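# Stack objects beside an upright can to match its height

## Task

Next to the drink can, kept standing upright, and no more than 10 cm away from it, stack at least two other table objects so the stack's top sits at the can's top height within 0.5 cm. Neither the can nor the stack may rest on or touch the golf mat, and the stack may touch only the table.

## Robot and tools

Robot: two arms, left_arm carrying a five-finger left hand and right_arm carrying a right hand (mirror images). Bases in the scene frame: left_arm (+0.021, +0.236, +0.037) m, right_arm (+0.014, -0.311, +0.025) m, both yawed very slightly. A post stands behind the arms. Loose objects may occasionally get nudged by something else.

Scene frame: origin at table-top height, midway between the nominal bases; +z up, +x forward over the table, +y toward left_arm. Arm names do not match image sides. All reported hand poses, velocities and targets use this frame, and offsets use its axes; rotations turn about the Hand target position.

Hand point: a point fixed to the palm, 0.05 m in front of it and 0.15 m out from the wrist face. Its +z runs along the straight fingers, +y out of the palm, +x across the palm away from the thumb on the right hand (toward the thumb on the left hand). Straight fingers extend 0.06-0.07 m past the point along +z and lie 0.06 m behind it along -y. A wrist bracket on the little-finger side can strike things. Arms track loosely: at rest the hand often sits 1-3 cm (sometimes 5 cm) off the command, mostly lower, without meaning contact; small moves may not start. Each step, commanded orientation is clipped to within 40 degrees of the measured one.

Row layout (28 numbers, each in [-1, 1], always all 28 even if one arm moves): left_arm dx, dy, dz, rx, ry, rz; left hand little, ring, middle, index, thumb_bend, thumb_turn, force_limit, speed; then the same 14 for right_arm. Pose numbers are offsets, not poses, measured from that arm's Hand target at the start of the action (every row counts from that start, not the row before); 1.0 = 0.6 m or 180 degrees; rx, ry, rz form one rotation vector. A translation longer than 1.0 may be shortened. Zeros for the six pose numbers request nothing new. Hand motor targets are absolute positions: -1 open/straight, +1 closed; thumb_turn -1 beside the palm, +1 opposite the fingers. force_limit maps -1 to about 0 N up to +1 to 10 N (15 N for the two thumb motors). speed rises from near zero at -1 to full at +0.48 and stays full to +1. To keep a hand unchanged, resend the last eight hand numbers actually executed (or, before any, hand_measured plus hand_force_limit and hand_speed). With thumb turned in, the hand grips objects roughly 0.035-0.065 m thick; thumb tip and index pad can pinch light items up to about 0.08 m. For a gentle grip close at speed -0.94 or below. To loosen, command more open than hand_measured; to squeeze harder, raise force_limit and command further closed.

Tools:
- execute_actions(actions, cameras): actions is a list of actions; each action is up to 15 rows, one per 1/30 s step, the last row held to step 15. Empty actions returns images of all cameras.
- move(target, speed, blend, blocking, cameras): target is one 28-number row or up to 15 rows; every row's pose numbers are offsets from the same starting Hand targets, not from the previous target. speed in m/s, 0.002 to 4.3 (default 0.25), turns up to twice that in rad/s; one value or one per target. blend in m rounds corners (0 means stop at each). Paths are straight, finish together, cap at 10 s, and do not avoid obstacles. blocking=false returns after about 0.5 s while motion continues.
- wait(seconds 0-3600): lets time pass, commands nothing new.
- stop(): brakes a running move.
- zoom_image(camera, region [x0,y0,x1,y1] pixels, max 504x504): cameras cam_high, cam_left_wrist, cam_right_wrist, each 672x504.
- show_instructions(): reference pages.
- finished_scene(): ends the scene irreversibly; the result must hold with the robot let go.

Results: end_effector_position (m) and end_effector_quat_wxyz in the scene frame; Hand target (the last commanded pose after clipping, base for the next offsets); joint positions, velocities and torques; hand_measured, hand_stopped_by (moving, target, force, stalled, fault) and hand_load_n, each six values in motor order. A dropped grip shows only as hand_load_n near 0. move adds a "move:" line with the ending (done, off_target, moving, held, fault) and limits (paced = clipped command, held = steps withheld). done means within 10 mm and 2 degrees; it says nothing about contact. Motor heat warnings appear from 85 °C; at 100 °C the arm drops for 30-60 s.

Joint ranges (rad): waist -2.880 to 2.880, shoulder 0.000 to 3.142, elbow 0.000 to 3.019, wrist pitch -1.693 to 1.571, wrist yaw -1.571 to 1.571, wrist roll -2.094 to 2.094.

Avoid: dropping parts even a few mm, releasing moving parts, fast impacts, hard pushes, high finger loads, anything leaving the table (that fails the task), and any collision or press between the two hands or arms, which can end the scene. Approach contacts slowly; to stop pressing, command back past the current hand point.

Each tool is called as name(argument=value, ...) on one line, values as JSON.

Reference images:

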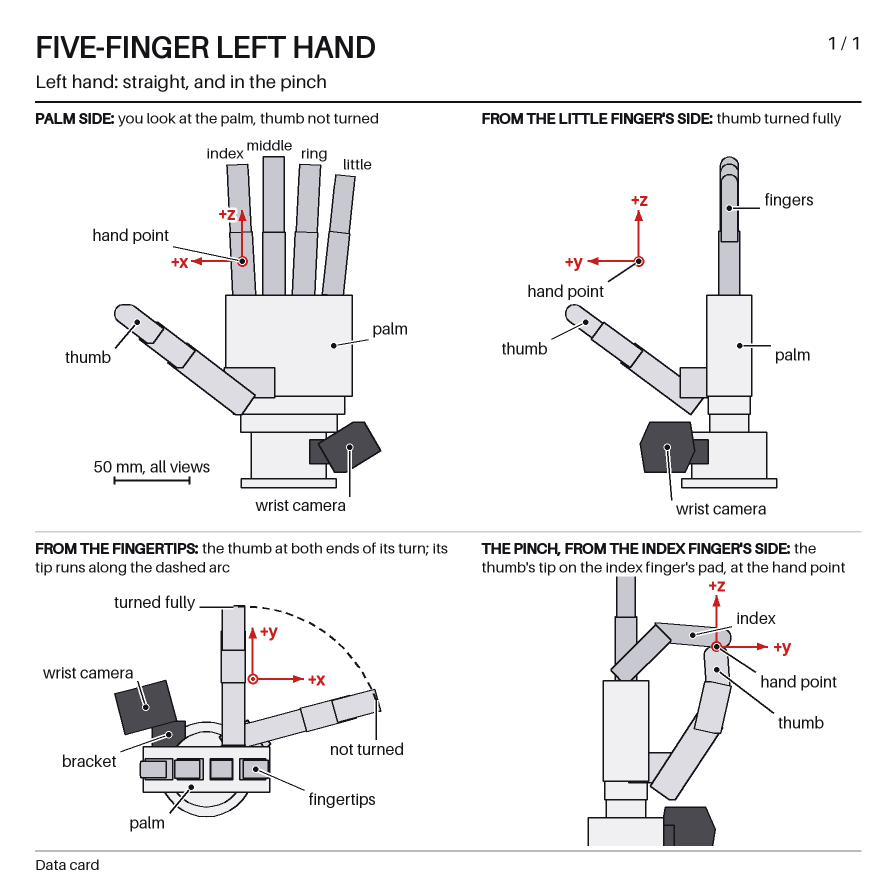

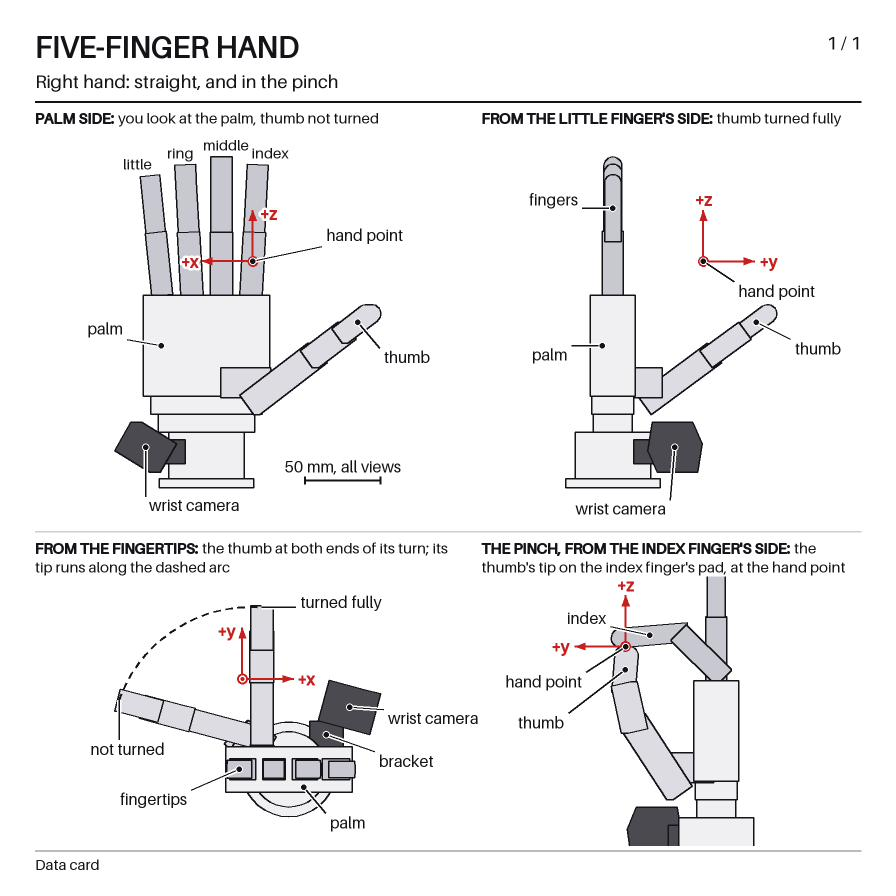

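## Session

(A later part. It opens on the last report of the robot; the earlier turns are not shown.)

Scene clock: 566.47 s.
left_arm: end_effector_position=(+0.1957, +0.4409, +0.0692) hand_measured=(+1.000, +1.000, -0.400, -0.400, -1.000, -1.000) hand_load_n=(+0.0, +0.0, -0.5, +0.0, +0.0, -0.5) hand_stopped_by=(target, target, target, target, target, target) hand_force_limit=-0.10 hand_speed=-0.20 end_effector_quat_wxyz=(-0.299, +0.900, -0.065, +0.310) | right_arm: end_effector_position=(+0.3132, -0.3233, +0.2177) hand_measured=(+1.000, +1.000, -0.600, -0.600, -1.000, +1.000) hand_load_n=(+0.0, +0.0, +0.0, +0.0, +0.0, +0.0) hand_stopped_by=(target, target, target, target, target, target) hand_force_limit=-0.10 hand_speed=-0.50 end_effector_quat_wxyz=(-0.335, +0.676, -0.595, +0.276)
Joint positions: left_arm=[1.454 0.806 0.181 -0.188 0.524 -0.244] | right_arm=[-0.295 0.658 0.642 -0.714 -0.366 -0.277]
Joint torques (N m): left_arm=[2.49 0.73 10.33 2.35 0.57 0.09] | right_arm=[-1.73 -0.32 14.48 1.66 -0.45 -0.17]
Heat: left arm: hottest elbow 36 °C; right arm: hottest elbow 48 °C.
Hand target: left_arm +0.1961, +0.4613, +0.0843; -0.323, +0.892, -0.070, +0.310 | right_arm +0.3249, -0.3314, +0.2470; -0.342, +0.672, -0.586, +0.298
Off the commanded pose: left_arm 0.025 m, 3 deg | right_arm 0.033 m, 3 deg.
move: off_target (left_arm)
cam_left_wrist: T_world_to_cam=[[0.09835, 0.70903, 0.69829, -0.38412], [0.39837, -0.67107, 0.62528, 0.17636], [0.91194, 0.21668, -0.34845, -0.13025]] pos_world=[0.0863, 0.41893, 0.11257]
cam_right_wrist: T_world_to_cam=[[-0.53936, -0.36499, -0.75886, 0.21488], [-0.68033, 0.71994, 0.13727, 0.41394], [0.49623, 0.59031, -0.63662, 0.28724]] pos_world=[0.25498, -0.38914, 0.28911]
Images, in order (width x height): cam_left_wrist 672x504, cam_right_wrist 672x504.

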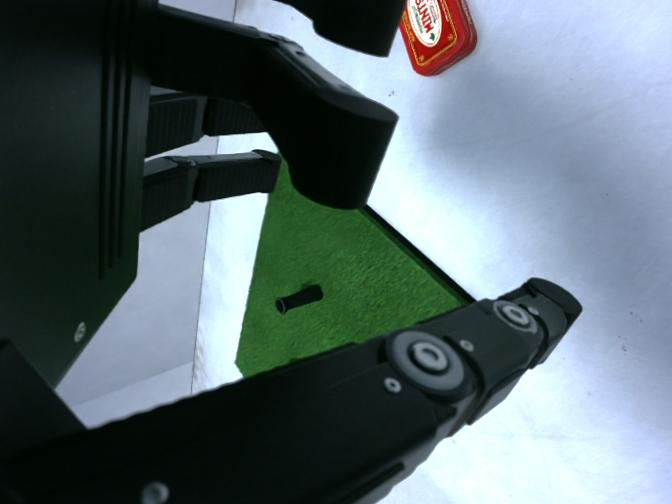

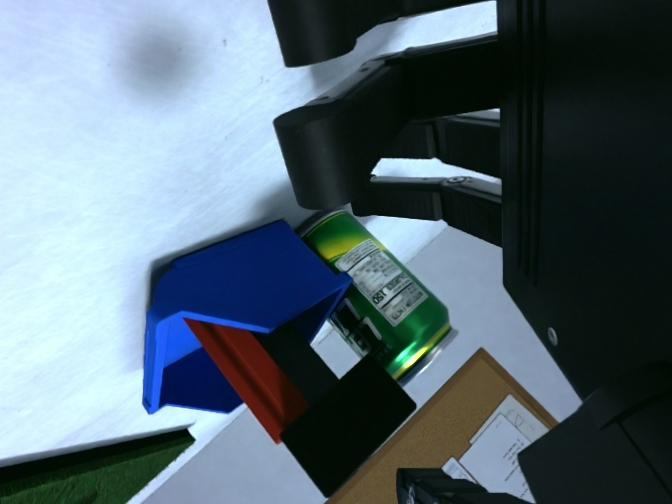

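move(target=[0, 0, 0.07, 0, 0, 0, 1, 1, -0.4, -0.4, -1, -1, -0.1, -0.2, 0, 0, 0, 0, 0, 0, 1, 1, -0.6, -0.6, -1, 1, -0.1, -0.5], speed=0.06, cameras=["cam_right_wrist", "cam_left_wrist"])

zoom_image(camera="cam_right_wrist", region=[240, 270, 470, 500])

Scene clock: 579.13 s.
left_arm: end_effector_position=(+0.1964, +0.4451, +0.1043) hand_measured=(+1.000, +1.000, -0.400, -0.400, -1.000, -1.000) hand_load_n=(+0.0, +0.0, +0.0, +0.0, +0.0, +0.0) hand_stopped_by=(target, target, target, target, target, target) hand_force_limit=-0.10 hand_speed=-0.20 end_effector_quat_wxyz=(-0.300, +0.900, -0.065, +0.310) | right_arm: end_effector_position=(+0.3132, -0.3233, +0.2177) hand_measured=(+1.000, +1.000, -0.600, -0.600, -1.000, +1.000) hand_load_n=(+0.0, +0.0, +0.0, +0.0, +0.0, +0.0) hand_stopped_by=(target, target, target, target, target, target) hand_force_limit=-0.10 hand_speed=-0.50 end_effector_quat_wxyz=(-0.335, +0.676, -0.595, +0.276)
Joint positions: left_arm=[1.454 0.708 0.258 -0.361 0.524 -0.243] | right_arm=[-0.295 0.658 0.642 -0.714 -0.366 -0.277]
Joint torques (N m): left_arm=[2.08 -0.5 11.69 1.35 0.46 0.07] | right_arm=[-1.79 -0.26 14.48 1.63 -0.44 -0.17]
Heat: left arm: hottest elbow 36 °C; right arm: hottest elbow 48 °C.
Hand target: left_arm +0.1961, +0.4612, +0.1261; -0.323, +0.892, -0.070, +0.310 | right_arm +0.3249, -0.3314, +0.2470; -0.342, +0.672, -0.586, +0.298
Off the commanded pose: left_arm 0.027 m, 3 deg | right_arm 0.033 m, 3 deg.
move: off_target (left_arm)
cam_left_wrist: T_world_to_cam=[[0.09873, 0.70737, 0.69992, -0.41118], [0.39812, -0.67269, 0.62369, 0.15783], [0.912, 0.21708, -0.34803, -0.11978]] pos_world=[0.087, 0.42303, 0.14767]
cam_right_wrist: T_world_to_cam=[[-0.53936, -0.36499, -0.75886, 0.21488], [-0.68033, 0.71994, 0.13727, 0.41394], [0.49623, 0.59031, -0.63662, 0.28724]] pos_world=[0.25498, -0.38914, 0.28911]
Images, in order (width x height): cam_left_wrist 672x504, cam_right_wrist 672x504.

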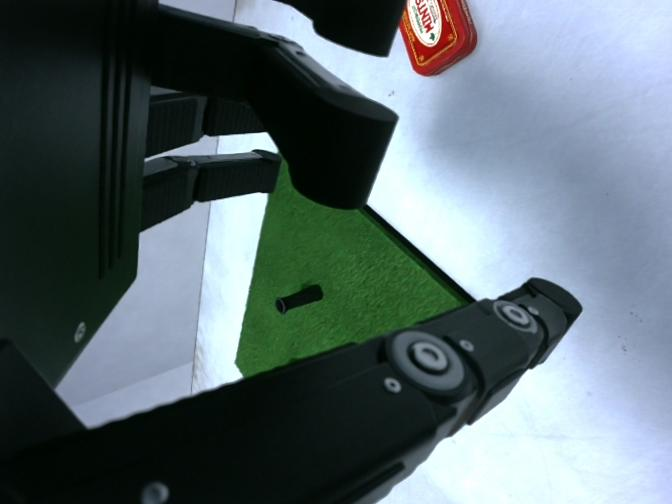

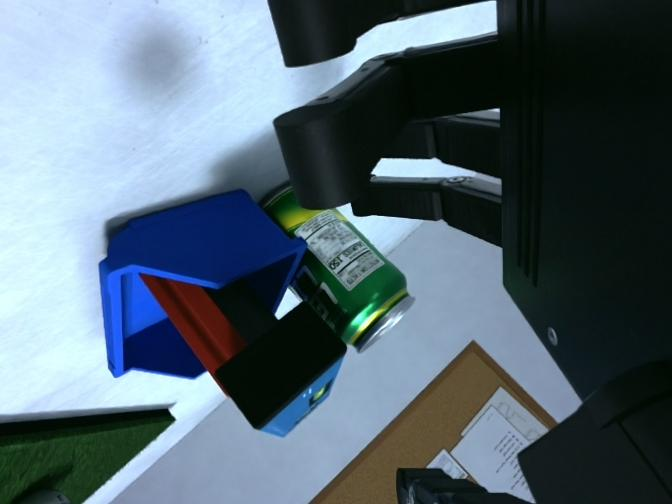

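Scaled by 2.191.

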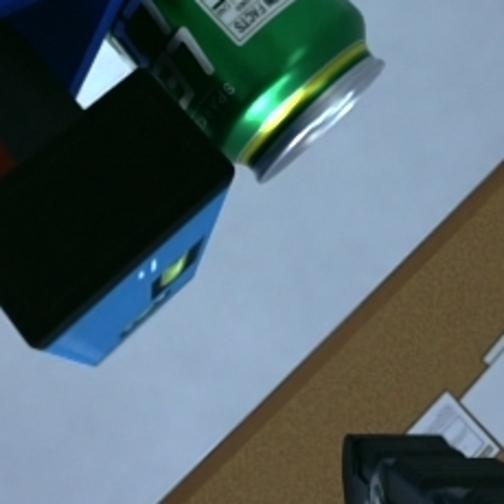

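zoom_image(camera="cam_right_wrist", region=[330, 270, 430, 360])

zoom_image(camera="cam_right_wrist", region=[240, 330, 350, 440])

Scaled by 5.040.

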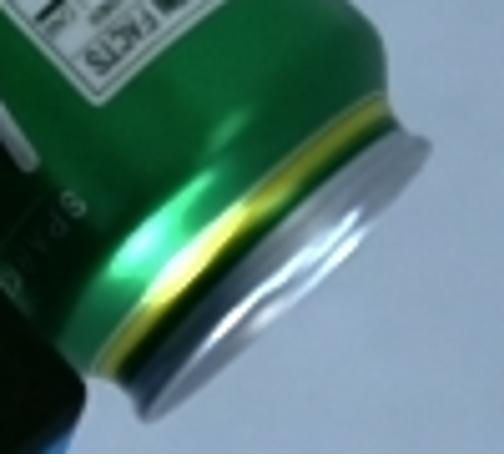

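Scaled by 4.582.

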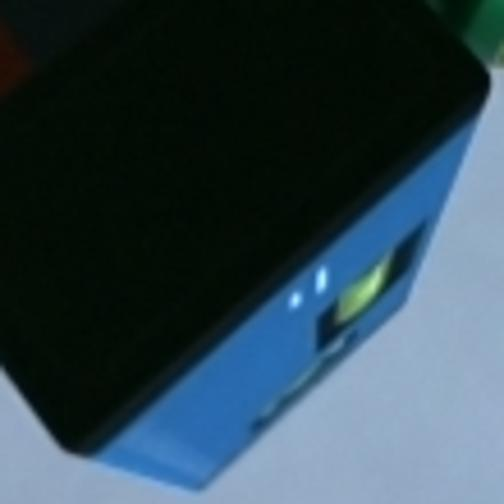

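execute_actions(actions=[], cameras=["cam_high"])

zoom_image(camera="cam_high", region=[80, 270, 160, 340])

Scene clock: 590.07 s.
left_arm: end_effector_position=(+0.1964, +0.4451, +0.1043) hand_measured=(+1.000, +1.000, -0.400, -0.400, -1.000, -1.000) hand_load_n=(+0.0, +0.0, +0.0, +0.0, +0.0, -0.5) hand_stopped_by=(target, target, target, target, target, target) hand_force_limit=-0.10 hand_speed=-0.20 end_effector_quat_wxyz=(-0.300, +0.900, -0.065, +0.310) | right_arm: end_effector_position=(+0.3132, -0.3233, +0.2177) hand_measured=(+1.000, +1.000, -0.600, -0.600, -1.000, +1.000) hand_load_n=(+0.0, +0.0, +0.0, -0.5, -0.5, +0.0) hand_stopped_by=(target, target, target, target, target, target) hand_force_limit=-0.10 hand_speed=-0.50 end_effector_quat_wxyz=(-0.335, +0.676, -0.595, +0.276)
Joint positions: left_arm=[1.454 0.708 0.258 -0.361 0.524 -0.243] | right_arm=[-0.295 0.658 0.642 -0.714 -0.366 -0.277]
Joint velocities: within noise
Joint torques (N m): left_arm=[2.08 -0.56 11.69 1.32 0.46 0.07] | right_arm=[-1.85 -0.26 14.48 1.63 -0.45 -0.17]
Motor temperatures (°C): left_arm=[22 23 35 24 22 25] | right_arm=[24 24 49 23 22 22]
Heat: left arm: hottest elbow 35 °C; right arm: hottest elbow 49 °C.
Hand target: left_arm +0.1961, +0.4612, +0.1261; -0.323, +0.892, -0.070, +0.310 | right_arm +0.3249, -0.3314, +0.2470; -0.342, +0.672, -0.586, +0.298
Off the commanded pose: left_arm 0.027 m, 3 deg | right_arm 0.033 m, 3 deg.
Images, in order (width x height): cam_high 672x504.

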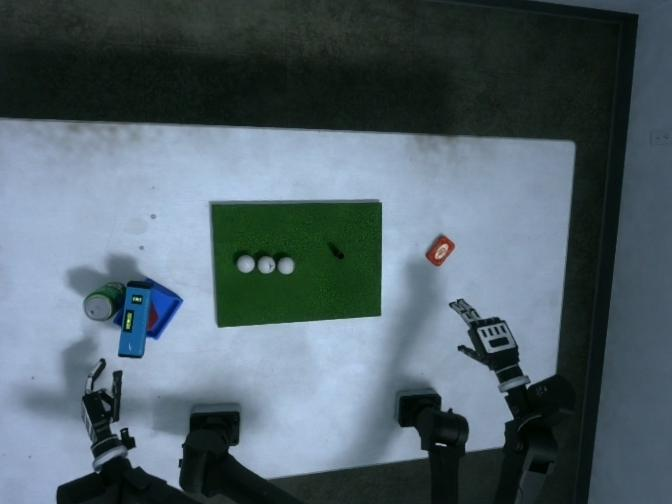

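Scaled by 6.300.

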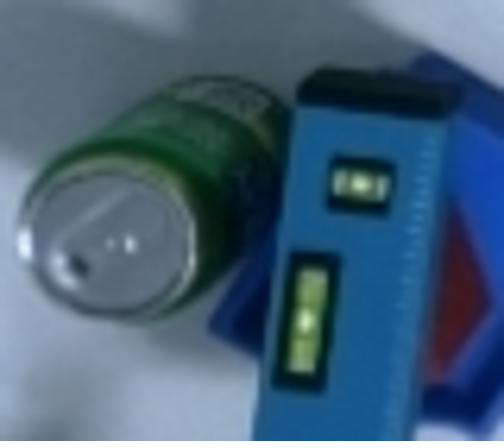

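move(target=[[0, 0, 0.123, 0, 0, 0, 1, 1, -0.4, -0.4, -1, -1, -0.1, -0.2, 0, 0, 0, 0, 0, 0, 1, 1, -0.6, -0.6, -1, 1, -0.1, -0.5], [0.107, 0.08, 0.14, 0, 0, -0.25, 1, 1, -0.4, -0.4, -1, -1, -0.1, -0.2, 0, 0, 0, 0, 0, 0, 1, 1, -0.6, -0.6, -1, 1, -0.1, -0.5]], speed=0.12, blend=0.02, cameras=["cam_right_wrist", "cam_left_wrist"])

Scene clock: 598.53 s.
left_arm: end_effector_position=(+0.2520, +0.4989, +0.1976) hand_measured=(+1.000, +1.000, -0.400, -0.400, -1.000, -1.000) hand_load_n=(+0.0, +0.0, +0.5, +0.0, +0.0, +0.0) hand_stopped_by=(target, target, target, target, target, target) hand_force_limit=-0.10 hand_speed=-0.20 end_effector_quat_wxyz=(-0.169, +0.807, -0.390, +0.410) | right_arm: end_effector_position=(+0.3132, -0.3233, +0.2177) hand_measured=(+1.000, +1.000, -0.600, -0.600, -1.000, +1.000) hand_load_n=(+0.0, +0.0, +0.0, +0.0, +0.0, +0.0) hand_stopped_by=(target, target, target, target, target, target) hand_force_limit=-0.10 hand_speed=-0.50 end_effector_quat_wxyz=(-0.335, +0.676, -0.595, +0.276)
Joint positions: left_arm=[1.352 1.267 0.883 -0.912 0.888 0.493] | right_arm=[-0.295 0.658 0.642 -0.714 -0.366 -0.277]
Joint torques (N m): left_arm=[-0.09 -7 11.23 0.47 0.91 0.09] | right_arm=[-1.79 -0.38 14.46 1.65 -0.44 -0.18]
Heat: left arm: hottest elbow 36 °C; right arm: hottest elbow 49 °C.
Hand target: left_arm +0.2603, +0.5091, +0.2101; -0.179, +0.797, -0.406, +0.409 | right_arm +0.3249, -0.3314, +0.2470; -0.342, +0.672, -0.586, +0.298
Off the commanded pose: left_arm 0.018 m, 2 deg | right_arm 0.033 m, 3 deg.
move: off_target (left_arm)
cam_left_wrist: T_world_to_cam=[[0.53849, 0.44799, 0.71367, -0.50414], [-0.18828, -0.76158, 0.62012, 0.30649], [0.82132, -0.4683, -0.32576, 0.21077]] pos_world=[0.15607, 0.55796, 0.23839]
cam_right_wrist: T_world_to_cam=[[-0.53936, -0.36499, -0.75886, 0.21488], [-0.68033, 0.71994, 0.13727, 0.41394], [0.49623, 0.59031, -0.63662, 0.28724]] pos_world=[0.25498, -0.38914, 0.28911]
Images, in order (width x height): cam_left_wrist 672x504, cam_right_wrist 672x504.

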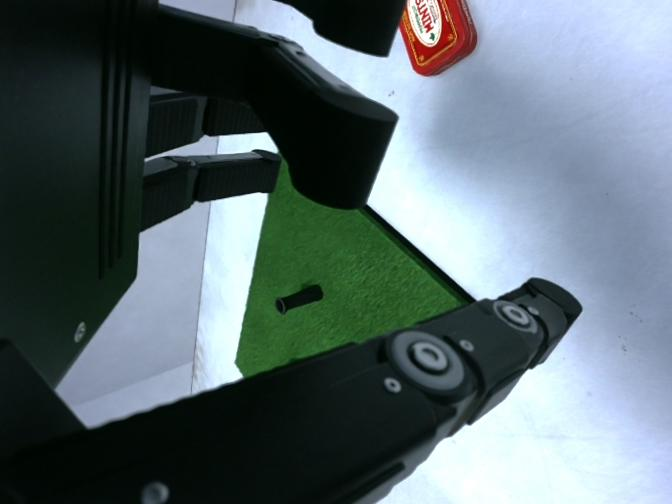

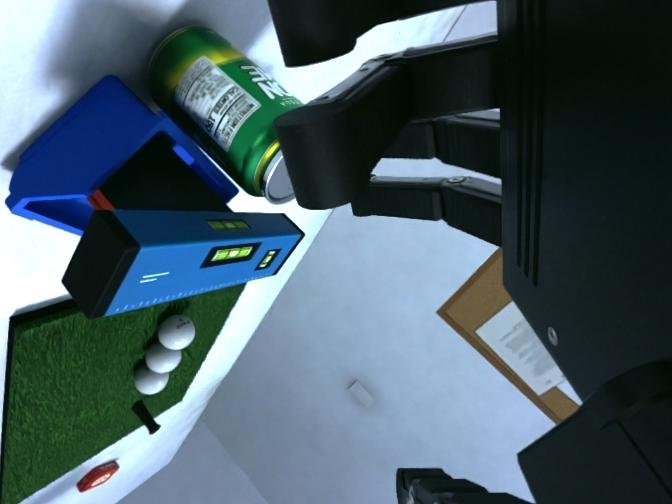

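zoom_image(camera="cam_right_wrist", region=[80, 20, 310, 220])

zoom_image(camera="cam_right_wrist", region=[130, 70, 250, 180])

Scaled by 2.191.

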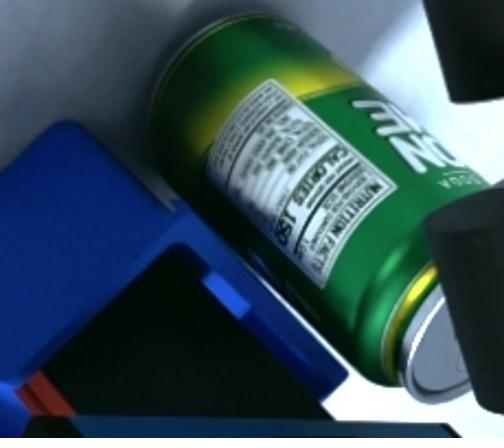

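Scaled by 4.200.

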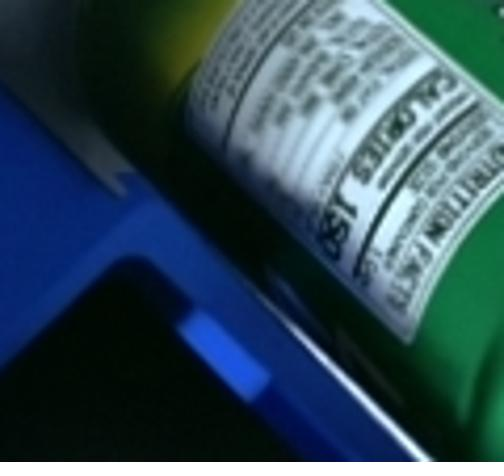

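zoom_image(camera="cam_right_wrist", region=[140, 80, 200, 140])

zoom_image(camera="cam_right_wrist", region=[180, 120, 250, 200])

zoom_image(camera="cam_right_wrist", region=[140, 20, 300, 120])

Scaled by 8.400.

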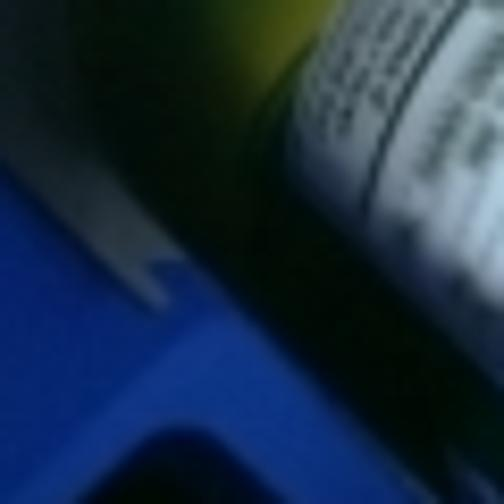

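Scaled by 6.300.

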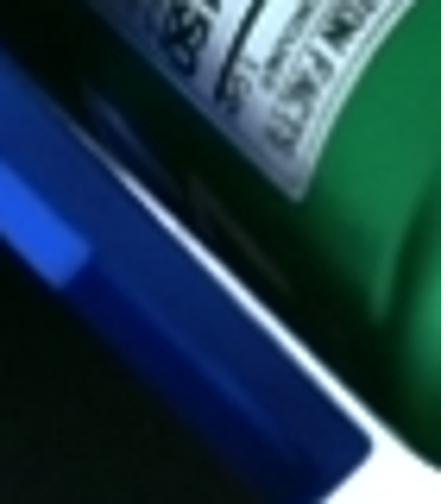

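Scaled by 3.150.

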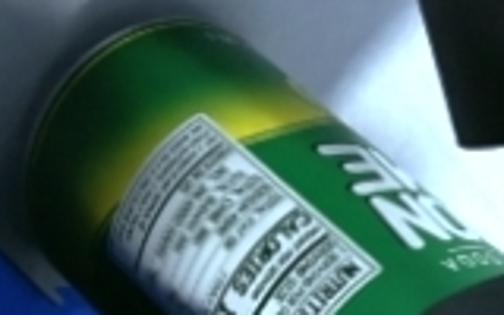

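zoom_image(camera="cam_right_wrist", region=[185, 130, 215, 160])

zoom_image(camera="cam_right_wrist", region=[210, 155, 250, 195])

zoom_image(camera="cam_right_wrist", region=[155, 100, 190, 135])

Scaled by 16.800.

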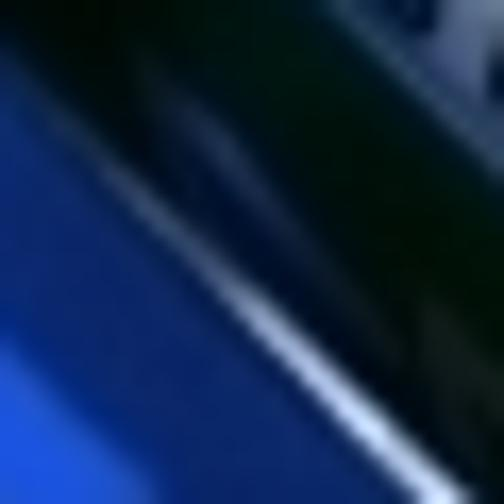

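Scaled by 12.600.

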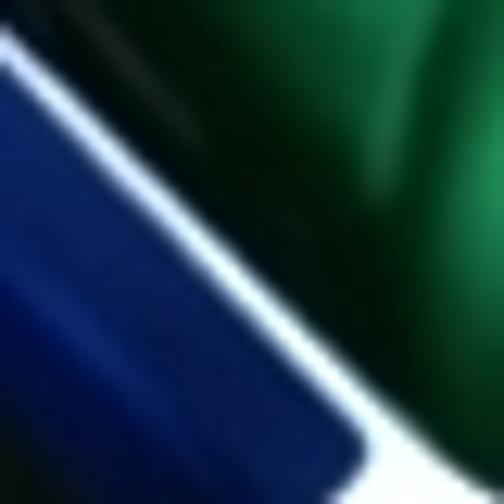

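Scaled by 14.400.

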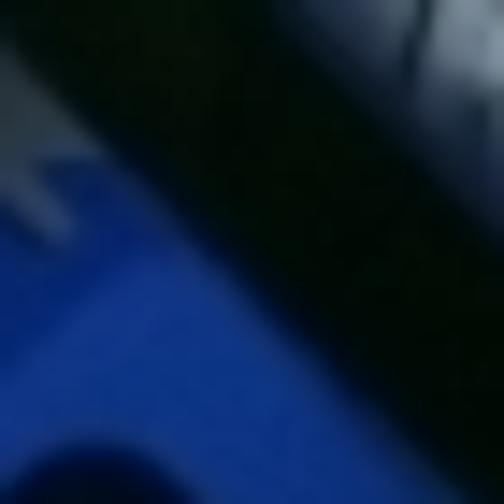

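move(target=[-0.058, -0.01, 0.0, 0.174, -0.0412, -0.2207, 1, 1, 1, -1, -1, -1, -0.1, -0.2, 0, 0, 0, 0, 0, 0, 1, 1, -0.6, -0.6, -1, 1, -0.1, -0.5], speed=0.12, cameras=["all"])

Scene clock: 620.67 s.
left_arm: end_effector_position=(+0.2192, +0.4917, +0.2001) hand_measured=(+1.000, +1.000, +1.000, -1.000, -1.000, -1.000) hand_load_n=(+0.0, +0.0, +0.0, +0.0, +0.0, -0.5) hand_stopped_by=(target, target, target, target, target, target) hand_force_limit=-0.10 hand_speed=-0.20 end_effector_quat_wxyz=(+0.254, -0.522, +0.721, -0.379) | right_arm: end_effector_position=(+0.3132, -0.3233, +0.2177) hand_measured=(+1.000, +1.000, -0.600, -0.600, -1.000, +1.000) hand_load_n=(+0.0, +0.0, +0.0, +0.0, +0.0, +0.0) hand_stopped_by=(target, target, target, target, target, target) hand_force_limit=-0.10 hand_speed=-0.50 end_effector_quat_wxyz=(-0.335, +0.676, -0.595, +0.276)
Joint positions: left_arm=[1.352 1.301 0.994 -1.37 0.943 1.667] | right_arm=[-0.295 0.658 0.642 -0.714 -0.366 -0.277]
Joint torques (N m): left_arm=[0.26 -6.95 10.84 -0.16 0.69 0.13] | right_arm=[-1.79 -0.26 14.49 1.66 -0.44 -0.17]
Heat: left arm: hottest elbow 38 °C; right arm: hottest elbow 50 °C.
Hand target: left_arm +0.2255, +0.5032, +0.2102; +0.261, -0.510, +0.730, -0.372 | right_arm +0.3249, -0.3314, +0.2470; -0.342, +0.672, -0.586, +0.298
Off the commanded pose: left_arm 0.016 m, 2 deg | right_arm 0.033 m, 3 deg.
move: off_target (left_arm)
cam_left_wrist: T_world_to_cam=[[0.45008, -0.37103, 0.81226, -0.08277], [-0.76749, -0.62571, 0.13945, 0.44966], [0.4565, -0.68616, -0.56638, 0.47035]] pos_world=[0.16765, 0.57338, 0.27092]
cam_right_wrist: T_world_to_cam=[[-0.53936, -0.36499, -0.75886, 0.21488], [-0.68033, 0.71994, 0.13727, 0.41394], [0.49623, 0.59031, -0.63662, 0.28724]] pos_world=[0.25498, -0.38914, 0.28911]

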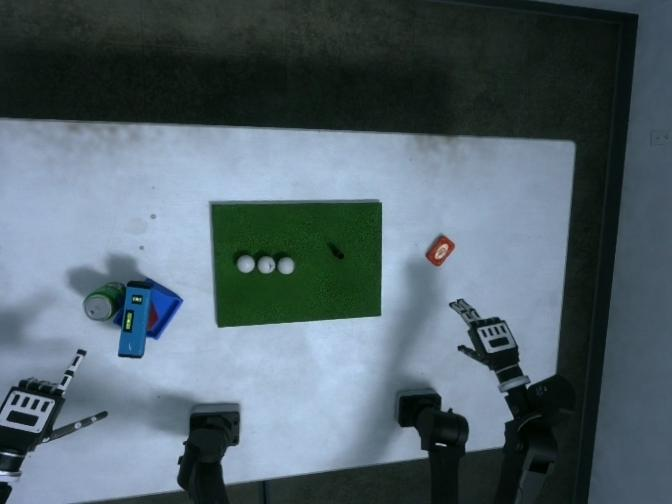

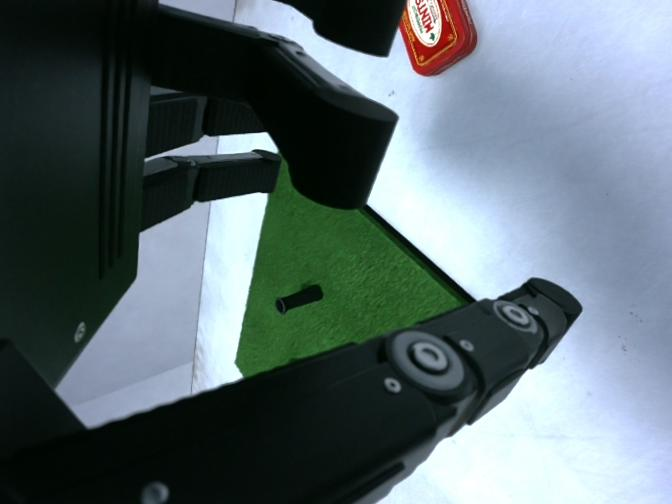

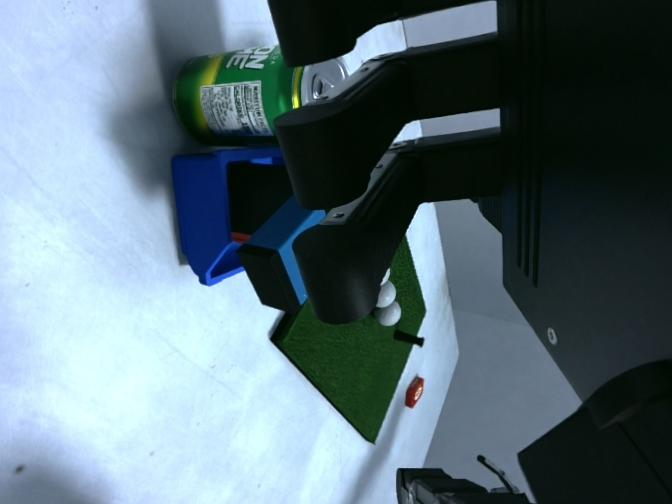

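zoom_image(camera="cam_right_wrist", region=[160, 100, 290, 200])

zoom_image(camera="cam_high", region=[30, 270, 190, 430])

Scaled by 3.877.

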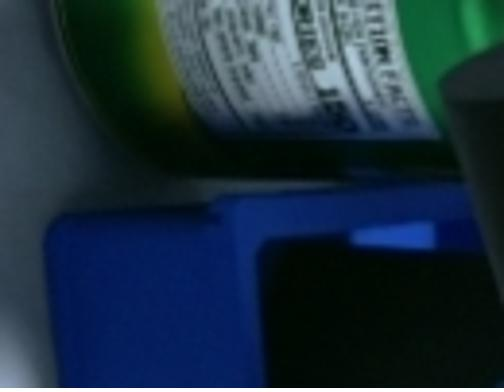

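Scaled by 3.150.

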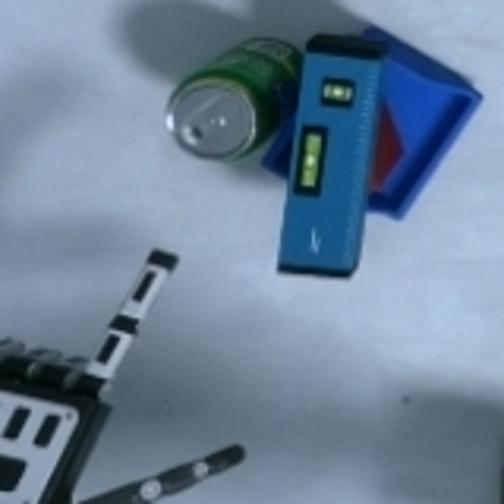

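move(target=[-0.0175, 0.0, -0.2, 0, 0, 0, 1, 1, 1, -1, 1, -1, -0.1, -0.2, 0, 0, 0, 0, 0, 0, 1, 1, -0.6, -0.6, -1, 1, -0.1, -0.5], speed=0.1, cameras=["all"])

zoom_image(camera="cam_high", region=[60, 270, 180, 390])

Scene clock: 625.47 s.
left_arm: end_effector_position=(+0.2186, +0.4967, +0.0927) hand_measured=(+1.000, +1.000, +1.000, -1.000, +0.888, -1.000) hand_load_n=(+0.0, +0.0, +0.0, +0.0, +11.0, +0.0) hand_stopped_by=(target, target, target, target, force, target) hand_force_limit=-0.10 hand_speed=-0.20 end_effector_quat_wxyz=(+0.255, -0.509, +0.730, -0.378) | right_arm: end_effector_position=(+0.3132, -0.3233, +0.2177) hand_measured=(+1.000, +1.000, -0.600, -0.600, -1.000, +1.000) hand_load_n=(+0.0, +0.0, +0.0, +0.0, +0.0, +0.0) hand_stopped_by=(target, target, target, target, target, target) hand_force_limit=-0.10 hand_speed=-0.50 end_effector_quat_wxyz=(-0.335, +0.676, -0.595, +0.276)
Joint positions: left_arm=[1.355 1.46 0.836 -1.077 0.94 1.716] | right_arm=[-0.295 0.658 0.642 -0.714 -0.366 -0.277]
Joint torques (N m): left_arm=[2.61 -8.53 6.38 0.59 0.71 0.12] | right_arm=[-1.73 -0.32 14.48 1.65 -0.44 -0.17]
Heat: left arm: hottest elbow 37 °C; right arm: hottest elbow 50 °C.
Hand target: left_arm +0.2150, +0.5031, +0.0902; +0.261, -0.510, +0.730, -0.372 | right_arm +0.3249, -0.3314, +0.2470; -0.342, +0.672, -0.586, +0.298
Off the commanded pose: left_arm 0.008 m, 1 deg | right_arm 0.033 m, 3 deg.
move: done
cam_left_wrist: T_world_to_cam=[[0.43609, -0.39587, 0.80815, 0.02245], [-0.78475, -0.60682, 0.12622, 0.46292], [0.44044, -0.68924, -0.57529, 0.419]] pos_world=[0.16894, 0.57859, 0.16448]
cam_right_wrist: T_world_to_cam=[[-0.53936, -0.36499, -0.75886, 0.21488], [-0.68033, 0.71994, 0.13727, 0.41394], [0.49623, 0.59031, -0.63662, 0.28724]] pos_world=[0.25498, -0.38914, 0.28911]

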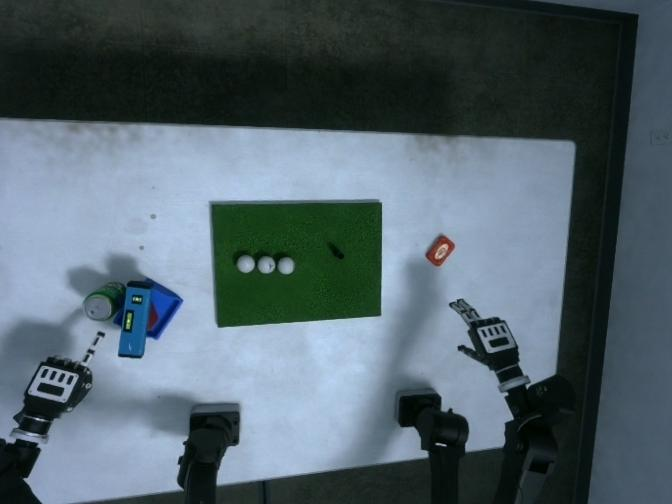

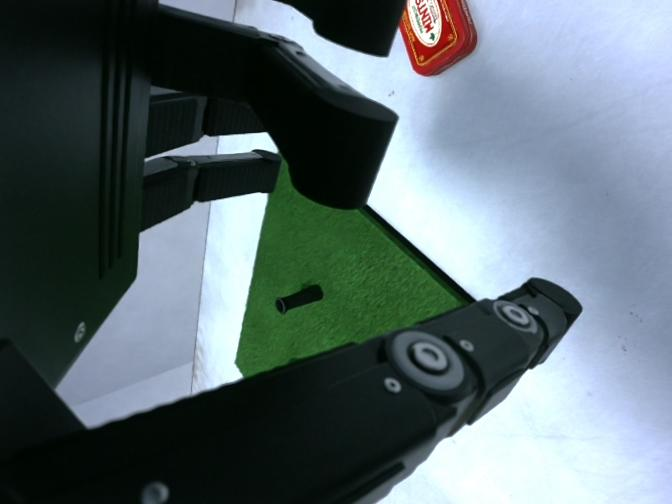

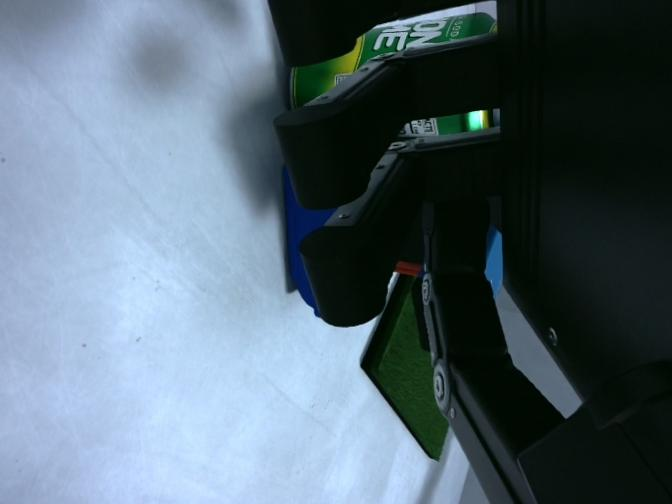

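Scaled by 4.200.

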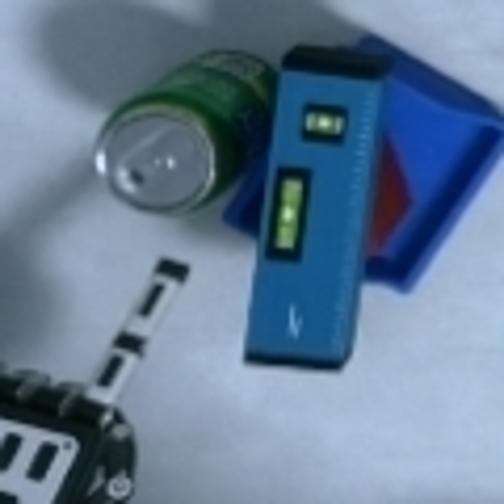

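move(target=[-0.013, 0.005, -0.083, 0, 0, 0, 1, 1, 1, -1, 0.3, -1, -0.1, -0.2, 0, 0, 0, 0, 0, 0, 1, 1, -0.6, -0.6, -1, 1, -0.1, -0.5], speed=0.06, cameras=["all"])

zoom_image(camera="cam_high", region=[70, 280, 150, 360])

zoom_image(camera="cam_right_wrist", region=[250, 0, 504, 300])

Scene clock: 627.80 s.
left_arm: end_effector_position=(+0.2117, +0.5011, +0.0441) hand_measured=(+1.000, +1.000, +1.000, -1.000, +0.300, -1.000) hand_load_n=(+0.5, +0.0, +0.0, +0.0, +0.0, +0.0) hand_stopped_by=(target, target, target, target, target, target) hand_force_limit=-0.10 hand_speed=-0.20 end_effector_quat_wxyz=(+0.256, -0.508, +0.731, -0.377) | right_arm: end_effector_position=(+0.3132, -0.3233, +0.2177) hand_measured=(+1.000, +1.000, -0.600, -0.600, -1.000, +1.000) hand_load_n=(+0.0, +0.0, +0.0, -0.5, -0.5, +0.0) hand_stopped_by=(target, target, target, target, target, target) hand_force_limit=-0.10 hand_speed=-0.50 end_effector_quat_wxyz=(-0.335, +0.676, -0.595, +0.276)
Joint positions: left_arm=[1.377 1.566 0.792 -0.954 0.937 1.755] | right_arm=[-0.295 0.658 0.642 -0.714 -0.366 -0.277]
Joint torques (N m): left_arm=[2.67 -9 5.41 0.53 0.69 0.13] | right_arm=[-1.79 -0.32 14.48 1.65 -0.44 -0.17]
Heat: left arm: hottest elbow 37 °C; right arm: hottest elbow 50 °C.
Hand target: left_arm +0.2073, +0.5061, +0.0404; +0.261, -0.510, +0.730, -0.372 | right_arm +0.3249, -0.3314, +0.2470; -0.342, +0.672, -0.586, +0.298
Off the commanded pose: left_arm 0.008 m, 1 deg | right_arm 0.033 m, 3 deg.
move: done
cam_left_wrist: T_world_to_cam=[[0.43465, -0.39944, 0.80717, 0.06861], [-0.78535, -0.60679, 0.12262, 0.46656], [0.44081, -0.68721, -0.57744, 0.3962]] pos_world=[0.16195, 0.58278, 0.11619]
cam_right_wrist: T_world_to_cam=[[-0.53936, -0.36499, -0.75886, 0.21488], [-0.68033, 0.71994, 0.13727, 0.41394], [0.49623, 0.59031, -0.63662, 0.28724]] pos_world=[0.25498, -0.38914, 0.28911]

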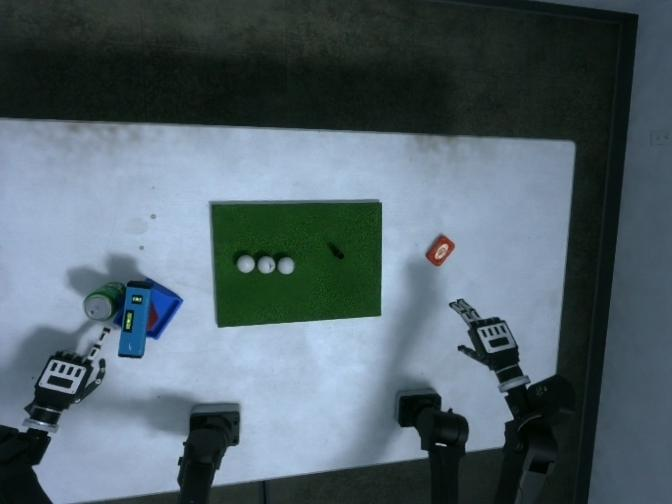

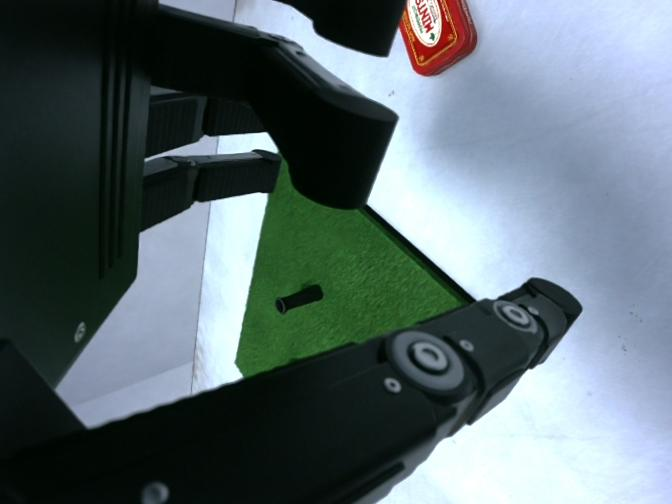

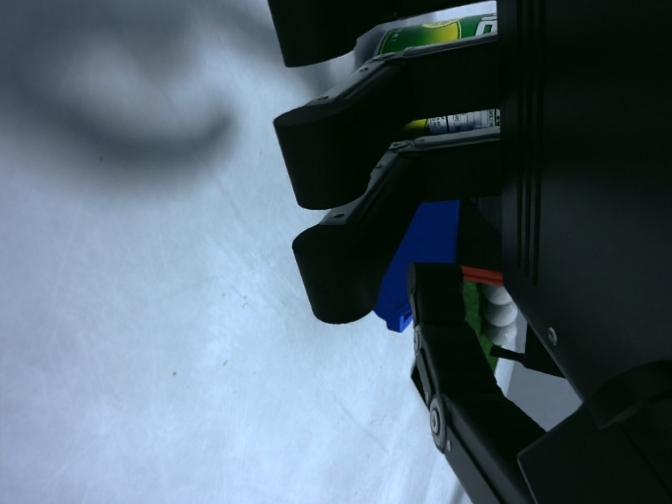

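Scaled by 6.300.

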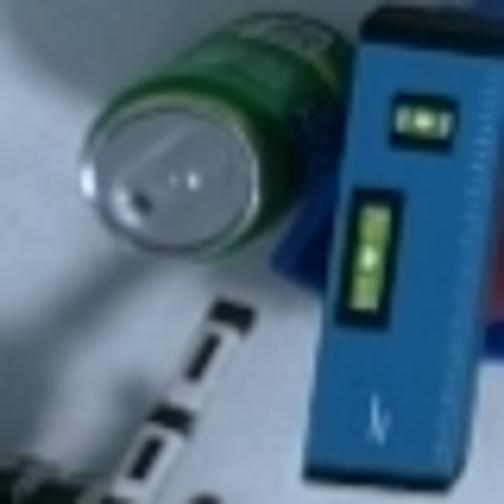

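Scaled by 1.680.

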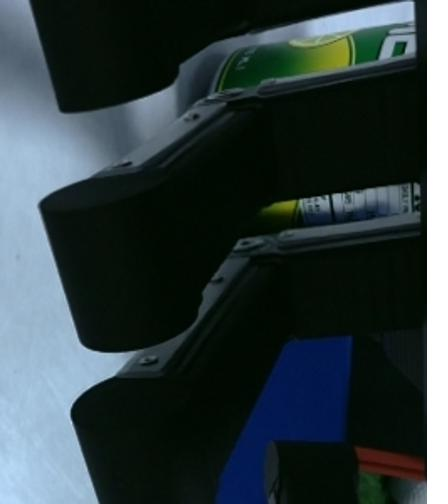

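move(target=[0.052, -0.002, 0, 0, 0, 0, 1, 1, 1, -1, 0.3, -1, -0.1, -0.2, 0, 0, 0, 0, 0, 0, 1, 1, -0.6, -0.6, -1, 1, -0.1, -0.5], speed=0.03, cameras=["cam_high"])

zoom_image(camera="cam_high", region=[70, 280, 150, 360])

Scene clock: 630.20 s.
left_arm: end_effector_position=(+0.2335, +0.5082, +0.0422) hand_measured=(+1.000, +1.000, +1.000, -1.000, +0.300, -1.000) hand_load_n=(+0.0, +0.0, +0.0, +0.0, +0.0, +0.0) hand_stopped_by=(target, target, target, target, target, target) hand_force_limit=-0.10 hand_speed=-0.20 end_effector_quat_wxyz=(+0.264, -0.512, +0.730, -0.369) | right_arm: end_effector_position=(+0.3132, -0.3233, +0.2177) hand_measured=(+1.000, +1.000, -0.600, -0.600, -1.000, +1.000) hand_load_n=(+0.0, +0.0, +0.0, +0.0, +0.0, +0.0) hand_stopped_by=(target, target, target, target, target, target) hand_force_limit=-0.10 hand_speed=-0.50 end_effector_quat_wxyz=(-0.335, +0.676, -0.595, +0.276)
Joint positions: left_arm=[1.324 1.566 0.792 -0.841 0.94 1.635] | right_arm=[-0.295 0.658 0.642 -0.714 -0.366 -0.277]
Joint torques (N m): left_arm=[-0.03 -9.52 5.41 0.76 0.93 -0.05] | right_arm=[-1.79 -0.26 14.48 1.65 -0.44 -0.17]
Heat: left arm: hottest elbow 36 °C; right arm: hottest elbow 50 °C.
Hand target: left_arm +0.2385, +0.5049, +0.0404; +0.261, -0.510, +0.730, -0.372 | right_arm +0.3249, -0.3314, +0.2470; -0.342, +0.672, -0.586, +0.298
Off the commanded pose: left_arm 0.006 m, 1 deg | right_arm 0.033 m, 3 deg.
move: done

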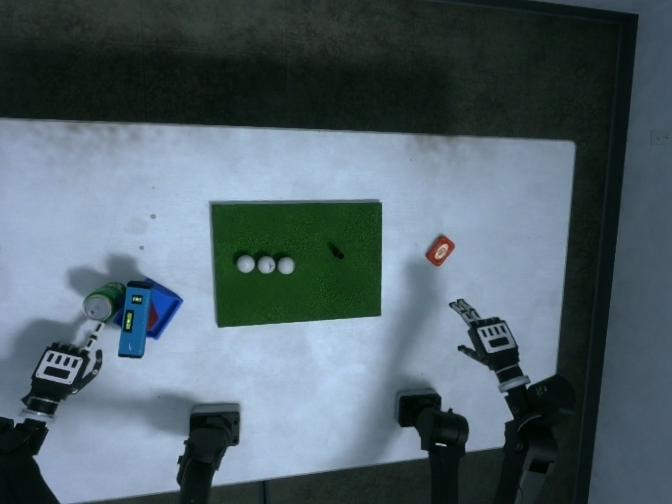

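Scaled by 6.300.

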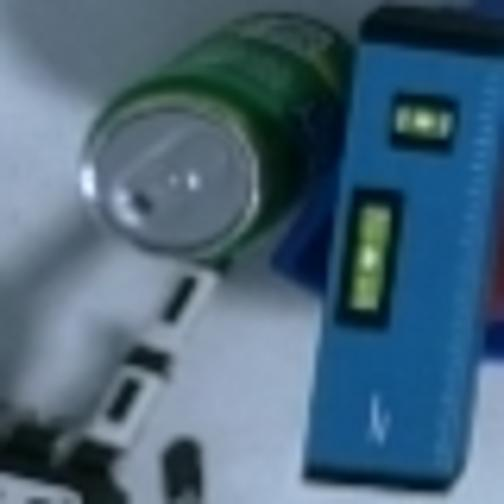

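move(target=[0.013, -0.018, 0, 0, 0, 0, 1, 1, 1, -1, 0.3, -1, -0.1, -0.2, 0, 0, 0, 0, 0, 0, 1, 1, -0.6, -0.6, -1, 1, -0.1, -0.5], speed=0.03, cameras=["cam_high"])

zoom_image(camera="cam_high", region=[70, 280, 150, 360])

Scene clock: 632.00 s.
left_arm: end_effector_position=(+0.2400, +0.4937, +0.0348) hand_measured=(+1.000, +1.000, +1.000, -1.000, +0.300, -1.000) hand_load_n=(+0.0, +0.0, +0.0, -1.0, +0.0, +0.0) hand_stopped_by=(target, target, target, target, target, target) hand_force_limit=-0.10 hand_speed=-0.20 end_effector_quat_wxyz=(+0.254, -0.517, +0.726, -0.375) | right_arm: end_effector_position=(+0.3132, -0.3233, +0.2177) hand_measured=(+1.000, +1.000, -0.600, -0.600, -1.000, +1.000) hand_load_n=(+0.5, +0.0, +0.0, +0.0, +0.0, +0.0) hand_stopped_by=(target, target, target, target, target, target) hand_force_limit=-0.10 hand_speed=-0.50 end_effector_quat_wxyz=(-0.335, +0.676, -0.595, +0.276)
Joint positions: left_arm=[1.293 1.566 0.761 -0.795 0.941 1.583] | right_arm=[-0.295 0.658 0.642 -0.714 -0.366 -0.277]
Joint torques (N m): left_arm=[-0.09 -11.46 5.38 0.85 0.93 -0.07] | right_arm=[-1.79 -0.32 14.46 1.65 -0.44 -0.17]
Heat: left arm: hottest elbow 36 °C; right arm: hottest elbow 50 °C.
Hand target: left_arm +0.2462, +0.4941, +0.0403; +0.261, -0.510, +0.730, -0.372 | right_arm +0.3249, -0.3314, +0.2470; -0.342, +0.672, -0.586, +0.298
Off the commanded pose: left_arm 0.008 m, 1 deg | right_arm 0.033 m, 3 deg.
move: done

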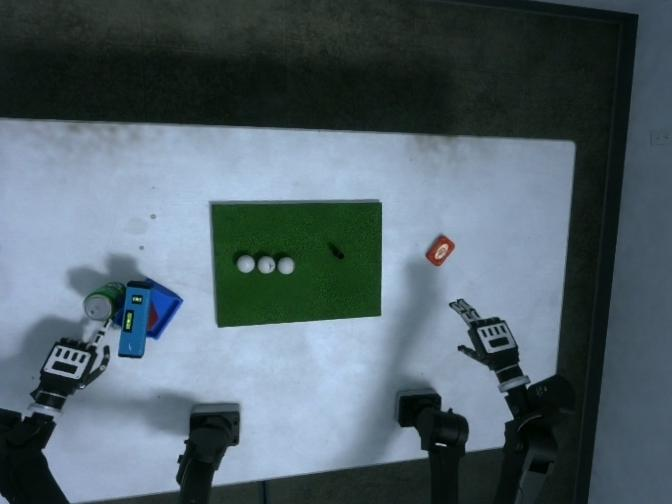

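Scaled by 6.300.

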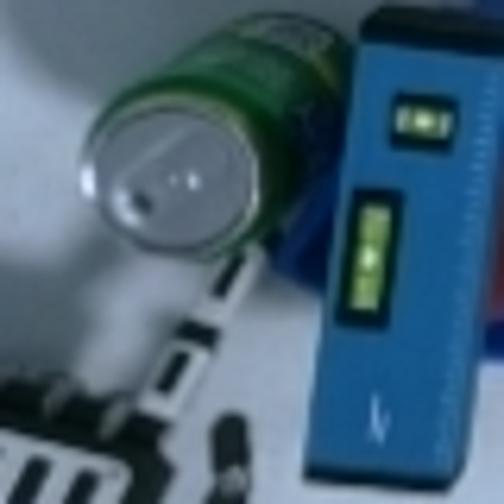

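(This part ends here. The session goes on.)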